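# Pull out and quarter-turn the yellow rod nearest the right arm

## Task

Take the yellow rod closest to right_arm, slide it outward until it stops at full extension, then rotate it 90 degrees so its player figures lie horizontal.

## Robot and tools

Robot: two 6-joint arms, left_arm and right_arm, each with a two-finger gripper and a fisheye wrist camera (cam_left_wrist, cam_right_wrist, both 672x504). Calibrated bases in the scene frame: left_arm at (-0.028, +0.289, +0.027) m, right_arm at (-0.040, -0.349, +0.007) m, each turned only slightly about z. A two-camera stand is fixed to the floor behind the arms.

Frames: the scene frame has its origin at table-top height, halfway between the nominal bases; +z points up, +x points out over the table, and left_arm sits on the +y side. Image left/right does not match arm names. Each arm's reported hand position, orientation and wrist-camera pose are in that arm's own base frame. On the gripper, fingers point along its +z and close along its y; end_effector_position is the point between the pads, roughly 1 cm short of the fingertips. Reported hand poses may be a few cm off, more at long reach.

Row layout (used by execute_actions and move): one flat list of 14 numbers, each in [-1, 1], always covering both arms. Numbers 1-6 are left_arm joints in this order: wrist pitch, shoulder, wrist yaw, wrist roll, elbow, waist; number 7 is left_arm opening; numbers 8-14 repeat the same pattern for right_arm. Joint numbers are offsets, not poses: they count from the Joint targets at the moment the action (or move) starts, not from the previous row, so sending the same offset twice moves the joint further. Scale: 1.0 equals 2.224 rad for waist, shoulder and elbow, and 8.485 rad for the three wrist joints. Joint ranges (rad): waist -2.618 to 3.054, shoulder 0.000 to 3.142, elbow 0.000 to 3.142, wrist pitch -1.571 to 1.571, wrist yaw -1.571 to 1.571, wrist roll -2.094 to 2.094; true ends may differ by 0.059. An action asking a joint more than 0.059 rad beyond its range is rejected for both arms. The opening number is absolute: +1 fully open, -1 closed. A 0 there is a real command (half open), so to leave a gripper alone resend its current value from Tool commands. To re-assert an arm's targets unchanged, send 0 for its six joints.

Tools:
- execute_actions(actions, cameras): actions is a list of actions; each action is a list of up to 15 rows, one per 1/30 s step, and a short action repeats its last row to fill 15 steps. Each action lasts 0.5 s. An empty list just returns state and images.
- move(target, speed, blend, opening_speed, blocking, cameras): target is one row or a list of up to 15 rows; every row's offsets count from the same starting Joint targets. speed is the top rad/s of the joint with the longest way to go, 0.01 to 12.57, default 0.5 (one value or one per target). blend (rad) rounds corners between listed targets. opening_speed (0.2 or more, scale units per second) ramps the fingers gradually, useful for gentle closing. blocking=false returns after about 0.5 s while motion continues. All joints move together so the hand traces a curve, and nothing avoids obstacles or the other arm. Result adds a move: line (done, off_target, moving, held, fault) and possibly limits=held.
- wait(seconds 0 to 10): lets time pass holding the last command; a running move continues.
- stop(): brakes a running move.
- zoom_image(camera, region): camera is cam_left_wrist or cam_right_wrist; region is [x0, y0, x1, y1] pixels from the top-left, at most 504 by 504, from the latest image.
- read_manual(section): only licence texts.
- finished_scene(scene): integer 1 to 3, ends the current scene irreversibly; the goal must hold with the robot let go.

Results: Joint positions (rad) and Joint velocities per arm in the joint order above, plus finger gap in m (0.094 fully open); Joint targets, which your next offsets build on; Tool commands; grip_measured on the opening scale (reads slightly wide when empty, and narrower than a squeezed part); Joint torques (N m, include gravity, noisy; numbers 2, 5, 6 wrap at ±28); step readings of joint angles for action calls. "joint sent to its limit" means a joint was clamped at its end; "joint command not followed" means the clearance check altered targets. Velocities reading within noise mean the arm is still. MOTOR HOT warns of heating; OVER-TEMPERATURE FAULT folds that arm and disables it.

Motion notes: speed is capped and targets may only lead the measured angle by 0.339 rad (big joints) or 2.2 rad (wrist); targets placing the hand over 200 mm from its current spot are scaled back. Tiny turns may not start. While you think, time runs and any move keeps going.

Avoid: collisions or pressing between the two arms (including one gripper closing on the other's fingers), fast impacts with the table or fixed parts, hard shoves, dropping or releasing moving parts, strain on camera cables, and long stretched-out holds or pushing at unreachable poses that heat motors. If an arm stalls against something, command its targets back past its measured positions. Grip force is about 50-64 N per pad; to release, command an opening well above grip_measured.

Each tool is called after "Request:" as name(argument=value, ...) on one line, values as JSON.

## Session

Request:
execute_actions(actions=[])

Request:
zoom_image(camera="cam_left_wrist", region=[240, 90, 600, 210])

Scene clock: 0.00 s.
left_arm: end_effector_position=(+0.4067, +0.0376, +0.1163) grip_measured=+1.000 end_effector_quat_wxyz=(+0.597, -0.093, +0.793, +0.071) | right_arm: end_effector_position=(+0.3928, -0.0048, +0.1143) grip_measured=+1.000 end_effector_quat_wxyz=(+0.608, +0.033, +0.793, -0.013)
Joint names: [wrist pitch, shoulder, wrist yaw, wrist roll, elbow, waist]
Joint positions: left_arm=[0.845 1.542 -0.242 -0.068 0.409 -0.016 0.094] | right_arm=[0.909 1.498 0.082 0.042 0.325 0.023 0.094]
Joint velocities: within noise
Joint torques (N m): no reading
Heat: left arm: 43 °C; right arm: 40 °C.
Joint targets: left_arm=[0.833 1.540 -0.243 -0.068 0.411 -0.016] | right_arm=[0.899 1.495 0.080 0.043 0.328 0.023]
Tool commands: left_gripper/opening=+1.0 right_gripper/opening=+1.0
camera_calibration:
cam_left_wrist: T_world_to_cam=[[0.207287, -0.962694, 0.173931, -0.0790407], [-0.569143, -0.263281, -0.778948, 0.366677], [0.795681, 0.062474, -0.602485, -0.132805], [0, 0, 0, 1]] pos_world=[0.330746, 0.0287439, 0.219357]
cam_right_wrist: T_world_to_cam=[[-0.0674914, -0.98389, 0.165543, -0.00657283], [-0.627243, -0.0871895, -0.773928, 0.366259], [0.775894, -0.156069, -0.611254, -0.115862], [0, 0, 0, 1]] pos_world=[0.319186, 0.0073845, 0.213725]

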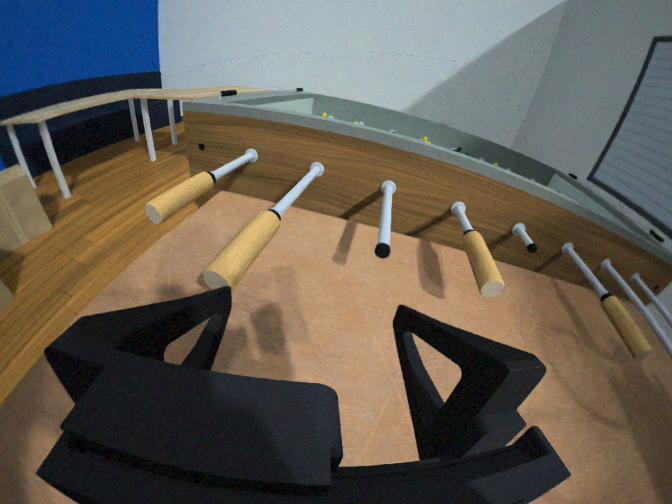

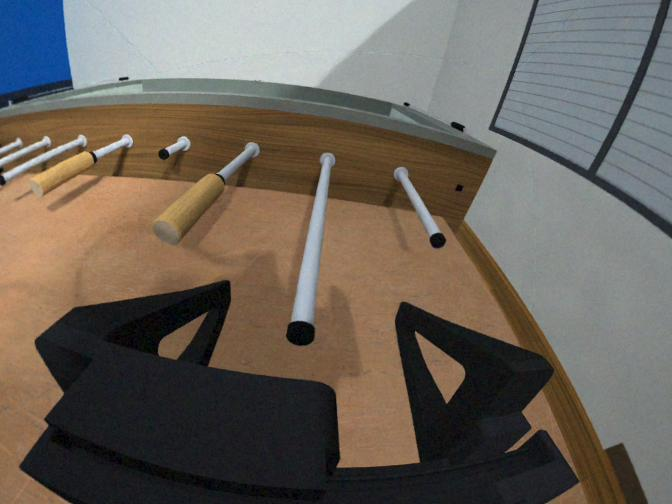

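Scaled by 1.400 from the camera's 672x504 image, which has a finer 960x720 frame.

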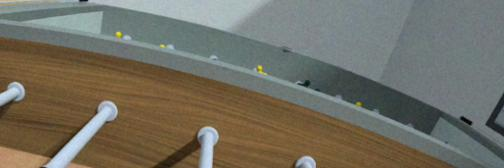

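Request:
move(target=[[0,0,0,0,0,0,1,0,0,0.0377,-0.0286,0,0.147,1],[0,0,0,0,0,0,1,0.0783,0.3647,0.0548,-0.0976,0.1868,0.2121,1],[0,0,0,0,0,0,1,0.0477,0.4312,0.0408,-0.0976,0.3642,0.1587,1]], speed=[0.8,0.8,0.5], blend=[0.05,0.03,0])

Scene clock: 51.17 s.
left_arm: end_effector_position=(+0.4067, +0.0376, +0.1163) grip_measured=+1.000 end_effector_quat_wxyz=(+0.597, -0.093, +0.793, +0.071) | right_arm: end_effector_position=(+0.5617, +0.1441, +0.0788) grip_measured=+1.000 end_effector_quat_wxyz=(+0.656, -0.243, +0.653, -0.290)
Joint names: [wrist pitch, shoulder, wrist yaw, wrist roll, elbow, waist]
Joint positions: left_arm=[0.845 1.542 -0.242 -0.068 0.409 -0.016 0.094] | right_arm=[1.335 2.425 0.444 -0.785 1.122 0.383 0.094]
Joint velocities: within noise
Joint torques (N m): left_arm=[1.87 -6.48 -0.06 0.01 5.52 -0.06] | right_arm=[1.42 -8.44 -0.16 0 5.76 -0.65]
Heat: left arm: 43 °C; right arm: 43 °C.
Joint targets: left_arm=[0.833 1.540 -0.243 -0.068 0.411 -0.016] | right_arm=[1.303 2.455 0.426 -0.785 1.139 0.376]
move: done; joint sent to its limit at target 2
camera_calibration:
cam_left_wrist: T_world_to_cam=[[0.207287, -0.962694, 0.173931, -0.0790407], [-0.569143, -0.263281, -0.778948, 0.366677], [0.795681, 0.062474, -0.602485, -0.132805], [0, 0, 0, 1]] pos_world=[0.330746, 0.0287439, 0.219357]
cam_right_wrist: T_world_to_cam=[[-0.107312, -0.574713, 0.811288, 0.0697615], [-0.427023, -0.710259, -0.559628, 0.418061], [0.89785, -0.406494, -0.169197, -0.3127], [0, 0, 0, 1]] pos_world=[0.466766, 0.209913, 0.124454]

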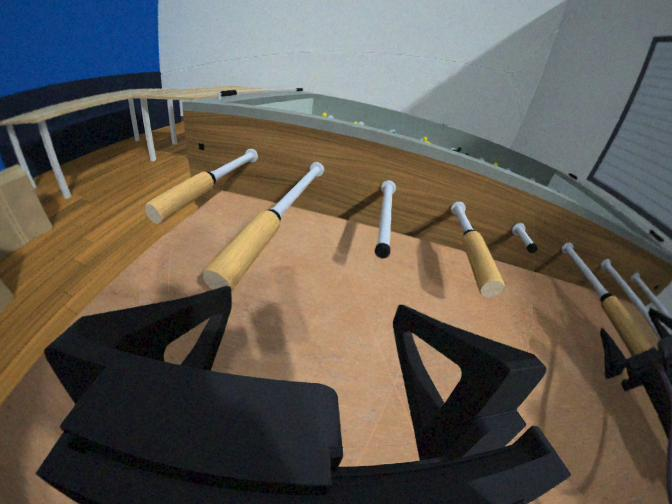

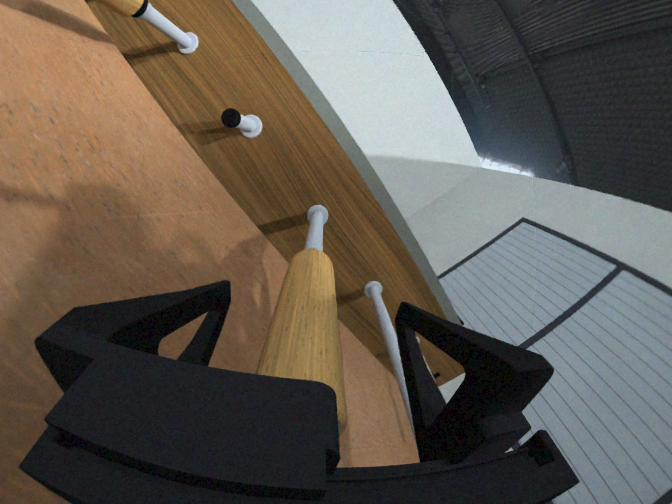

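Request:
move(target=[[0,0,0,0,0,0,1,0,0.009,0,0,0,0,-0.8],[0,0,0,0,0,0,1,0.0162,-0.0437,0.0065,0,-0.0997,0.0248,-0.8],[0,0,0,0,0,0,1,0.0274,-0.0624,0.0122,0,-0.1611,0.0464,-0.8],[0,0,0,0,0,0,1,0.0306,-0.071,0.0159,0,-0.1942,0.0605,-0.8],[0,0,0,0,0,0,1,0.0303,-0.067,0.014,0.1868,-0.1776,0.0535,-0.8]], speed=[0.4,0.4,0.4,0.3,1.5], blend=[0,0.04,0.02,0,0], opening_speed=1.8)

Scene clock: 79.13 s.
left_arm: end_effector_position=(+0.4067, +0.0376, +0.1163) grip_measured=+1.000 end_effector_quat_wxyz=(+0.597, -0.093, +0.793, +0.071) | right_arm: end_effector_position=(+0.4794, +0.1523, +0.0640) grip_measured=-0.313 end_effector_quat_wxyz=(+0.650, +0.275, +0.665, +0.244)
Joint names: [wrist pitch, shoulder, wrist yaw, wrist roll, elbow, waist]
Joint positions: left_arm=[0.845 1.542 -0.242 -0.068 0.409 -0.016 0.094] | right_arm=[1.482 2.303 0.515 0.771 0.78 0.483 0.032]
Joint velocities: within noise
Joint torques (N m): left_arm=[1.85 -6.48 -0.06 0 5.5 -0.05] | right_arm=[2.36 -8.68 0.38 0.31 0.73 1.05]
Heat: left arm: 43 °C; right arm: 43 °C.
Joint targets: left_arm=[0.833 1.540 -0.243 -0.068 0.411 -0.016] | right_arm=[1.554 2.305 0.545 0.800 0.743 0.494]
joint sent to its limit (right arm) — the wrist pitch, upper limit.
move: off_target (right_arm); joint sent to its limit at target 4; right_arm: the wrist pitch is farthest, 0.078 rad from its target
camera_calibration:
cam_left_wrist: T_world_to_cam=[[0.207287, -0.962694, 0.173931, -0.0790407], [-0.569143, -0.263281, -0.778948, 0.366677], [0.795681, 0.062474, -0.602485, -0.132805], [0, 0, 0, 1]] pos_world=[0.330746, 0.0287439, 0.219357]
cam_right_wrist: T_world_to_cam=[[-0.0951737, -0.837341, -0.538333, 0.19821], [-0.408438, 0.526018, -0.745978, 0.195248], [0.907811, 0.148878, -0.392065, -0.31305], [0, 0, 0, 1]] pos_world=[0.382801, 0.109872, 0.129617]

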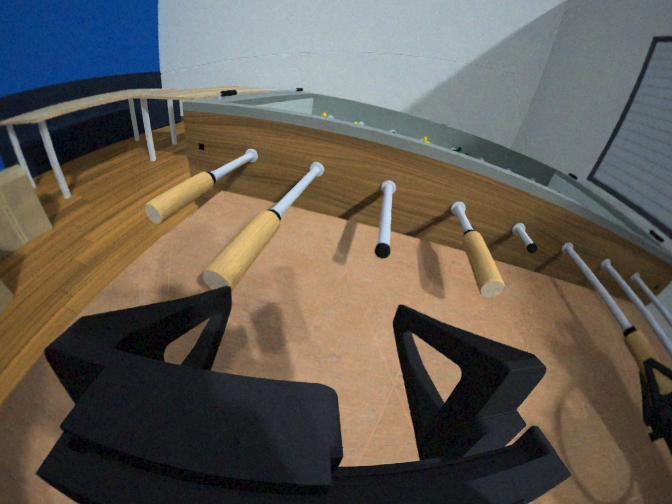

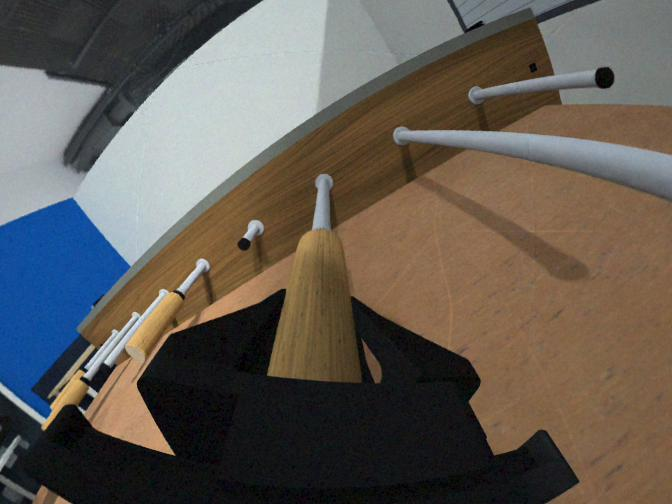

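Request:
move(target=[0,0,0,0,0,0,1,0.0012,-0.0378,0.006,0,-0.0526,0.0234,-0.8], speed=0.4, cameras=[])

Scene clock: 92.33 s.
left_arm: end_effector_position=(+0.4067, +0.0376, +0.1163) grip_measured=+1.000 end_effector_quat_wxyz=(+0.597, -0.093, +0.793, +0.071) | right_arm: end_effector_position=(+0.4778, +0.1518, +0.0681) grip_measured=-0.313 end_effector_quat_wxyz=(+0.645, +0.275, +0.670, +0.244)
Joint names: [wrist pitch, shoulder, wrist yaw, wrist roll, elbow, waist]
Joint positions: left_arm=[0.845 1.542 -0.242 -0.068 0.409 -0.016 0.094] | right_arm=[1.446 2.268 0.511 0.778 0.766 0.482 0.032]
Joint velocities: within noise
Joint torques (N m): left_arm=[1.87 -6.48 -0.08 0.02 5.46 -0.05] | right_arm=[2.69 -12.63 0.99 0.25 -7.15 5.76]
Heat: left arm: 43 °C; right arm: 47 °C.
Joint targets: left_arm=[0.833 1.540 -0.243 -0.068 0.411 -0.016] | right_arm=[1.554 2.221 0.596 0.800 0.626 0.547]
joint sent to its limit (right arm) — the wrist pitch, upper limit.
move: off_target (right_arm); right_arm: the elbow is farthest, 0.140 rad from its target
No camera images: "cameras" was empty.

Request:
move(target=[[0,0,0,0,0,0,1,-0.0099,0.031,-0.0095,0,0.058,-0.027,-0.8],[0,0,0,0,0,0,1,-0.0099,0.031,-0.0095,0,0.058,-0.027,0.2]], speed=0.5, opening_speed=2, cameras=[])

Scene clock: 99.30 s.
left_arm: end_effector_position=(+0.4067, +0.0376, +0.1163) grip_measured=+1.000 end_effector_quat_wxyz=(+0.597, -0.093, +0.793, +0.071) | right_arm: end_effector_position=(+0.4794, +0.1493, +0.0661) grip_measured=+0.198 end_effector_quat_wxyz=(+0.643, +0.281, +0.669, +0.244)
Joint names: [wrist pitch, shoulder, wrist yaw, wrist roll, elbow, waist]
Joint positions: left_arm=[0.845 1.542 -0.242 -0.068 0.409 -0.016 0.094] | right_arm=[1.442 2.273 0.509 0.79 0.771 0.476 0.056]
Joint velocities: within noise
Joint torques (N m): left_arm=[1.86 -6.48 -0.07 0 5.52 -0.03] | right_arm=[1.97 -7.43 0.09 0.11 2.36 0.98]
Heat: left arm: 43 °C; right arm: 49 °C.
Joint targets: left_arm=[0.833 1.540 -0.243 -0.068 0.411 -0.016] | right_arm=[1.470 2.290 0.515 0.800 0.756 0.487]
move: done
No camera images: "cameras" was empty.

Request:
finished_scene(scene=2)

The scene is finished: the task was done.


## Next scene

The same job, from a new start.

Request:
execute_actions(actions=[])

Request:
zoom_image(camera="cam_left_wrist", region=[240, 90, 600, 210])

Scene clock: 0.00 s.
left_arm: end_effector_position=(+0.4148, +0.0165, +0.1259) grip_measured=+1.000 end_effector_quat_wxyz=(+0.618, -0.002, +0.786, +0.007) | right_arm: end_effector_position=(+0.3922, -0.0470, +0.1045) grip_measured=+1.000 end_effector_quat_wxyz=(+0.587, +0.099, +0.798, -0.097)
Joint names: [wrist pitch, shoulder, wrist yaw, wrist roll, elbow, waist]
Joint positions: left_arm=[0.901 1.55 0.039 0.018 0.411 0.054 0.094] | right_arm=[0.87 1.537 0.277 0.046 0.357 0.003 0.094]
Joint velocities: within noise
Joint torques (N m): no reading
Heat: left arm: 41 °C; right arm: 38 °C.
Joint targets: left_arm=[0.889 1.548 0.039 0.019 0.413 0.054] | right_arm=[0.861 1.534 0.277 0.048 0.360 0.003]
Tool commands: left_gripper/opening=+1.0 right_gripper/opening=+1.0
camera_calibration:
cam_left_wrist: T_world_to_cam=[[-0.0177666, -0.985889, 0.166453, -0.00796993], [-0.580802, -0.125334, -0.804339, 0.378982], [0.813851, -0.110967, -0.570379, -0.140833], [0, 0, 0, 1]] pos_world=[0.334589, 0.0240143, 0.225829]
cam_right_wrist: T_world_to_cam=[[-0.259579, -0.939623, 0.222998, 0.0249194], [-0.669667, 0.00876005, -0.74261, 0.372385], [0.695819, -0.3421, -0.631508, -0.103244], [0, 0, 0, 1]] pos_world=[0.327681, -0.015167, 0.20578]

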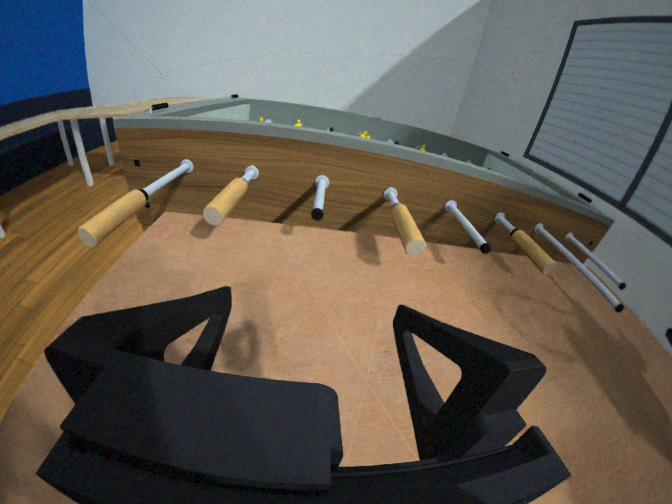

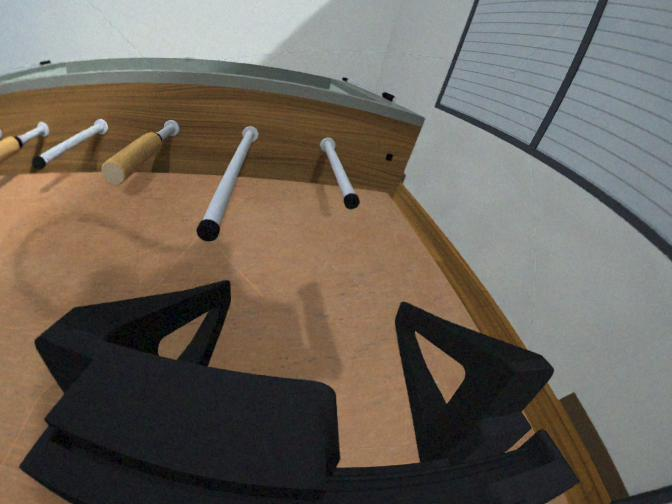

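Scaled by 1.400 from the camera's 672x504 image, which has a finer 960x720 frame.

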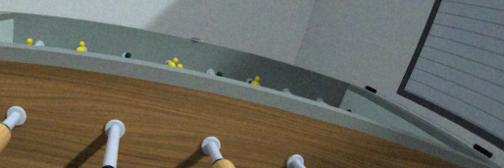

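Request:
move(target=[[0,0,0,0,0,0,1,0,0,0.0227,-0.0295,0,0.1799,1],[0,0,0,0,0,0,1,0.0406,0.433,0.026,-0.0982,0.4189,0.1907,1],[0,0,0,0,0,0,1,0.0081,0.536,0.0167,-0.0982,0.6403,0.1553,1],[0,0,0,0,0,0,1,0.0081,0.536,0.0167,-0.0982,0.6403,0.1553,-0.8]], speed=[0.9,0.9,0.6,0.5], blend=[0.05,0.03,0,0], opening_speed=1.8)

Scene clock: 36.17 s.
left_arm: end_effector_position=(+0.4148, +0.0165, +0.1259) grip_measured=+1.000 end_effector_quat_wxyz=(+0.618, -0.002, +0.786, +0.007) | right_arm: end_effector_position=(+0.6700, +0.1658, +0.0775) grip_measured=-0.316 end_effector_quat_wxyz=(+0.650, -0.237, +0.656, -0.301)
Joint names: [wrist pitch, shoulder, wrist yaw, wrist roll, elbow, waist]
Joint positions: left_arm=[0.901 1.55 0.039 0.018 0.411 0.054 0.094] | right_arm=[0.964 2.698 0.439 -0.793 1.765 0.352 0.032]
Joint velocities: within noise
Joint torques (N m): left_arm=[1.87 -6.75 0 0.01 5.65 -0.05] | right_arm=[1.37 -11.51 -0.18 0.09 7.53 -0.31]
Heat: left arm: 41 °C; right arm: 40 °C.
Joint targets: left_arm=[0.889 1.548 0.039 0.019 0.413 0.054] | right_arm=[0.930 2.726 0.419 -0.786 1.784 0.349]
move: done; target 4's new numbers were sent with right_arm's shoulder 0.037 rad from that target
camera_calibration:
cam_left_wrist: T_world_to_cam=[[-0.0177666, -0.985889, 0.166453, -0.00796993], [-0.580802, -0.125334, -0.804339, 0.378982], [0.813851, -0.110967, -0.570379, -0.140833], [0, 0, 0, 1]] pos_world=[0.334589, 0.0240143, 0.225829]
cam_right_wrist: T_world_to_cam=[[-0.120598, -0.564688, 0.816446, 0.10174], [-0.446601, -0.703655, -0.552645, 0.490589], [0.886569, -0.431273, -0.167331, -0.389783], [0, 0, 0, 1]] pos_world=[0.576937, 0.234555, 0.122834]

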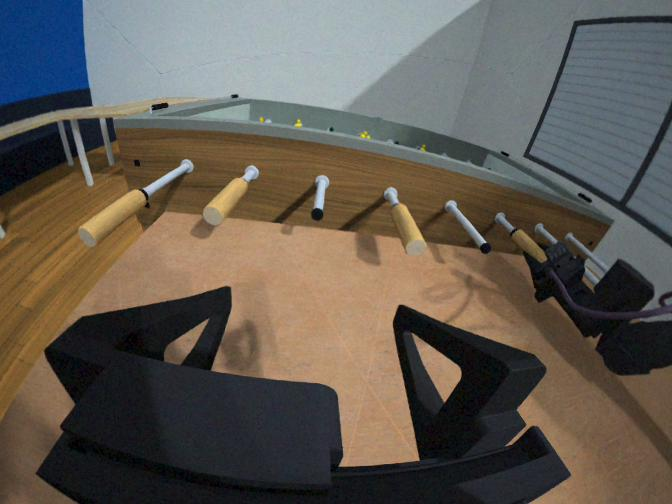

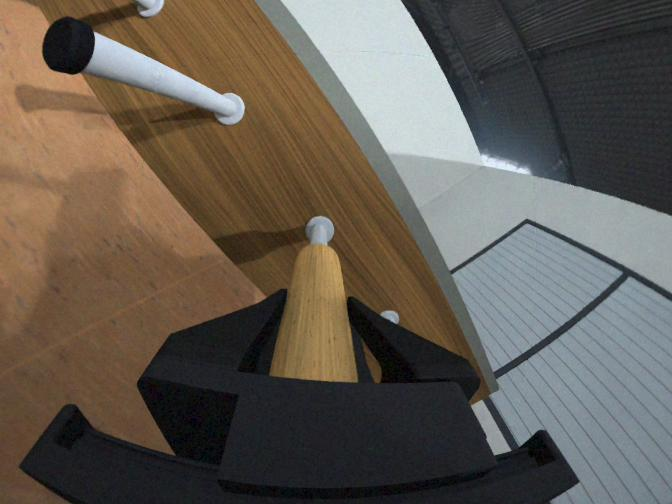

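Request:
move(target=[[0,0,0,0,0,0,1,0.0273,-0.0894,0.0082,0,-0.1881,0.0292,-0.8],[0,0,0,0,0,0,1,0.0465,-0.1373,0.0164,0,-0.3094,0.0605,-0.8],[0,0,0,0,0,0,1,0.0615,-0.168,0.025,0,-0.3971,0.0933,-0.8],[0,0,0,0,0,0,1,0.0731,-0.1867,0.0334,0,-0.4601,0.1252,-0.8],[0,0,0,0,0,0,1,0.0649,-0.1736,0.0276,0.1869,-0.4159,0.103,-0.8],[0,0,0,0,0,0,1,0.0731,-0.1867,0.0334,0.1869,-0.4601,0.1252,-0.8]], speed=[0.5,0.5,0.45,0.3,1.5,0.4], blend=[0.03,0.03,0.02,0,0,0])

Scene clock: 63.27 s.
left_arm: end_effector_position=(+0.4148, +0.0165, +0.1259) grip_measured=+1.000 end_effector_quat_wxyz=(+0.618, -0.002, +0.786, +0.007) | right_arm: end_effector_position=(+0.4965, +0.1744, +0.0729) grip_measured=-0.316 end_effector_quat_wxyz=(+0.664, +0.292, +0.645, +0.242)
Joint names: [wrist pitch, shoulder, wrist yaw, wrist roll, elbow, waist]
Joint positions: left_arm=[0.901 1.55 0.039 0.018 0.411 0.054 0.094] | right_arm=[1.428 2.343 0.609 0.775 0.913 0.533 0.032]
Joint velocities: within noise
Joint torques (N m): left_arm=[1.87 -6.78 -0.01 0.01 5.67 -0.02] | right_arm=[2.73 -12.37 1.07 0.3 -7.76 8.42]
Heat: left arm: 41 °C; right arm: 41 °C.
Joint targets: left_arm=[0.889 1.548 0.039 0.019 0.413 0.054] | right_arm=[1.550 2.311 0.703 0.800 0.761 0.627]
move: off_target (right_arm); right_arm: the elbow is farthest, 0.152 rad from its target
camera_calibration:
cam_left_wrist: T_world_to_cam=[[-0.0177666, -0.985889, 0.166453, -0.00796993], [-0.580802, -0.125334, -0.804339, 0.378982], [0.813851, -0.110967, -0.570379, -0.140833], [0, 0, 0, 1]] pos_world=[0.334589, 0.0240143, 0.225829]
cam_right_wrist: T_world_to_cam=[[-0.112511, -0.821437, -0.559091, 0.230535], [-0.359301, 0.558223, -0.747857, 0.167367], [0.926415, 0.116739, -0.357949, -0.334417], [0, 0, 0, 1]] pos_world=[0.395881, 0.134982, 0.134353]

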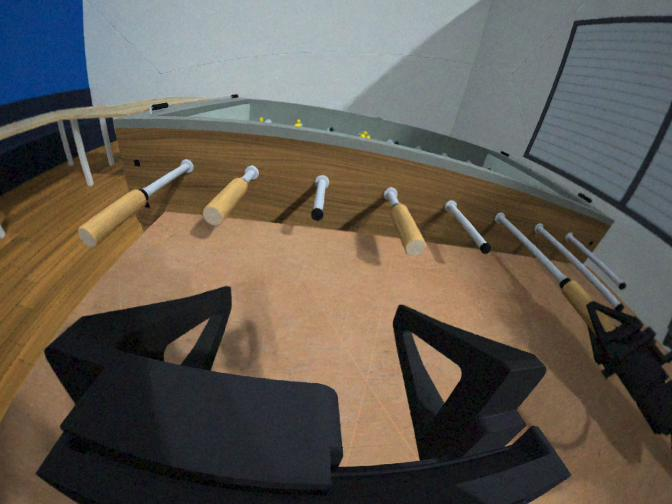

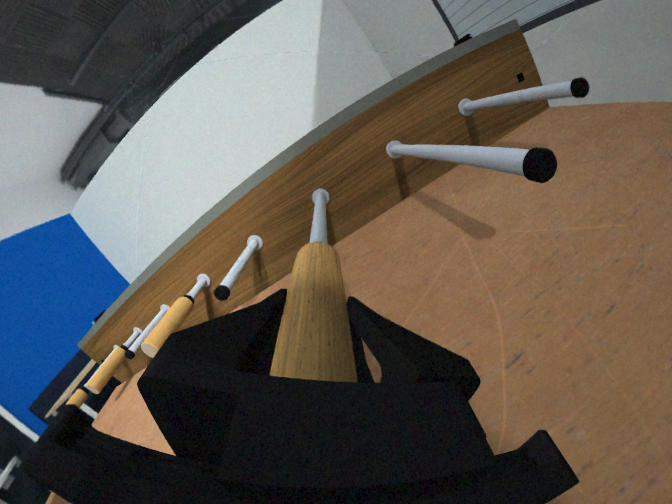

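Request:
move(target=[[0,0,0,0,0,0,1,-0.0112,0.022,-0.0104,0,0.0625,-0.0405,-0.8],[0,0,0,0,0,0,1,-0.0112,0.022,-0.0104,0,0.0625,-0.0405,0.2]], speed=0.5, opening_speed=2, cameras=[])

Scene clock: 69.63 s.
left_arm: end_effector_position=(+0.4148, +0.0165, +0.1259) grip_measured=+1.000 end_effector_quat_wxyz=(+0.618, -0.002, +0.786, +0.007) | right_arm: end_effector_position=(+0.4975, +0.1727, +0.0728) grip_measured=+0.198 end_effector_quat_wxyz=(+0.662, +0.298, +0.642, +0.246)
Joint names: [wrist pitch, shoulder, wrist yaw, wrist roll, elbow, waist]
Joint positions: left_arm=[0.901 1.55 0.039 0.018 0.411 0.054 0.094] | right_arm=[1.425 2.343 0.608 0.791 0.914 0.529 0.056]
Joint velocities: within noise
Joint torques (N m): left_arm=[1.86 -6.82 0 0.02 5.64 -0.03] | right_arm=[1.9 -8.38 0.11 0.15 2.71 0.75]
Heat: left arm: 41 °C; right arm: 43 °C.
Joint targets: left_arm=[0.889 1.548 0.039 0.019 0.413 0.054] | right_arm=[1.455 2.360 0.614 0.800 0.900 0.537]
move: done; target 2's new numbers were sent with right_arm's wrist pitch 0.038 rad from that target
No camera images: "cameras" was empty.

Request:
finished_scene(scene=3)

The scene is finished: the task was done.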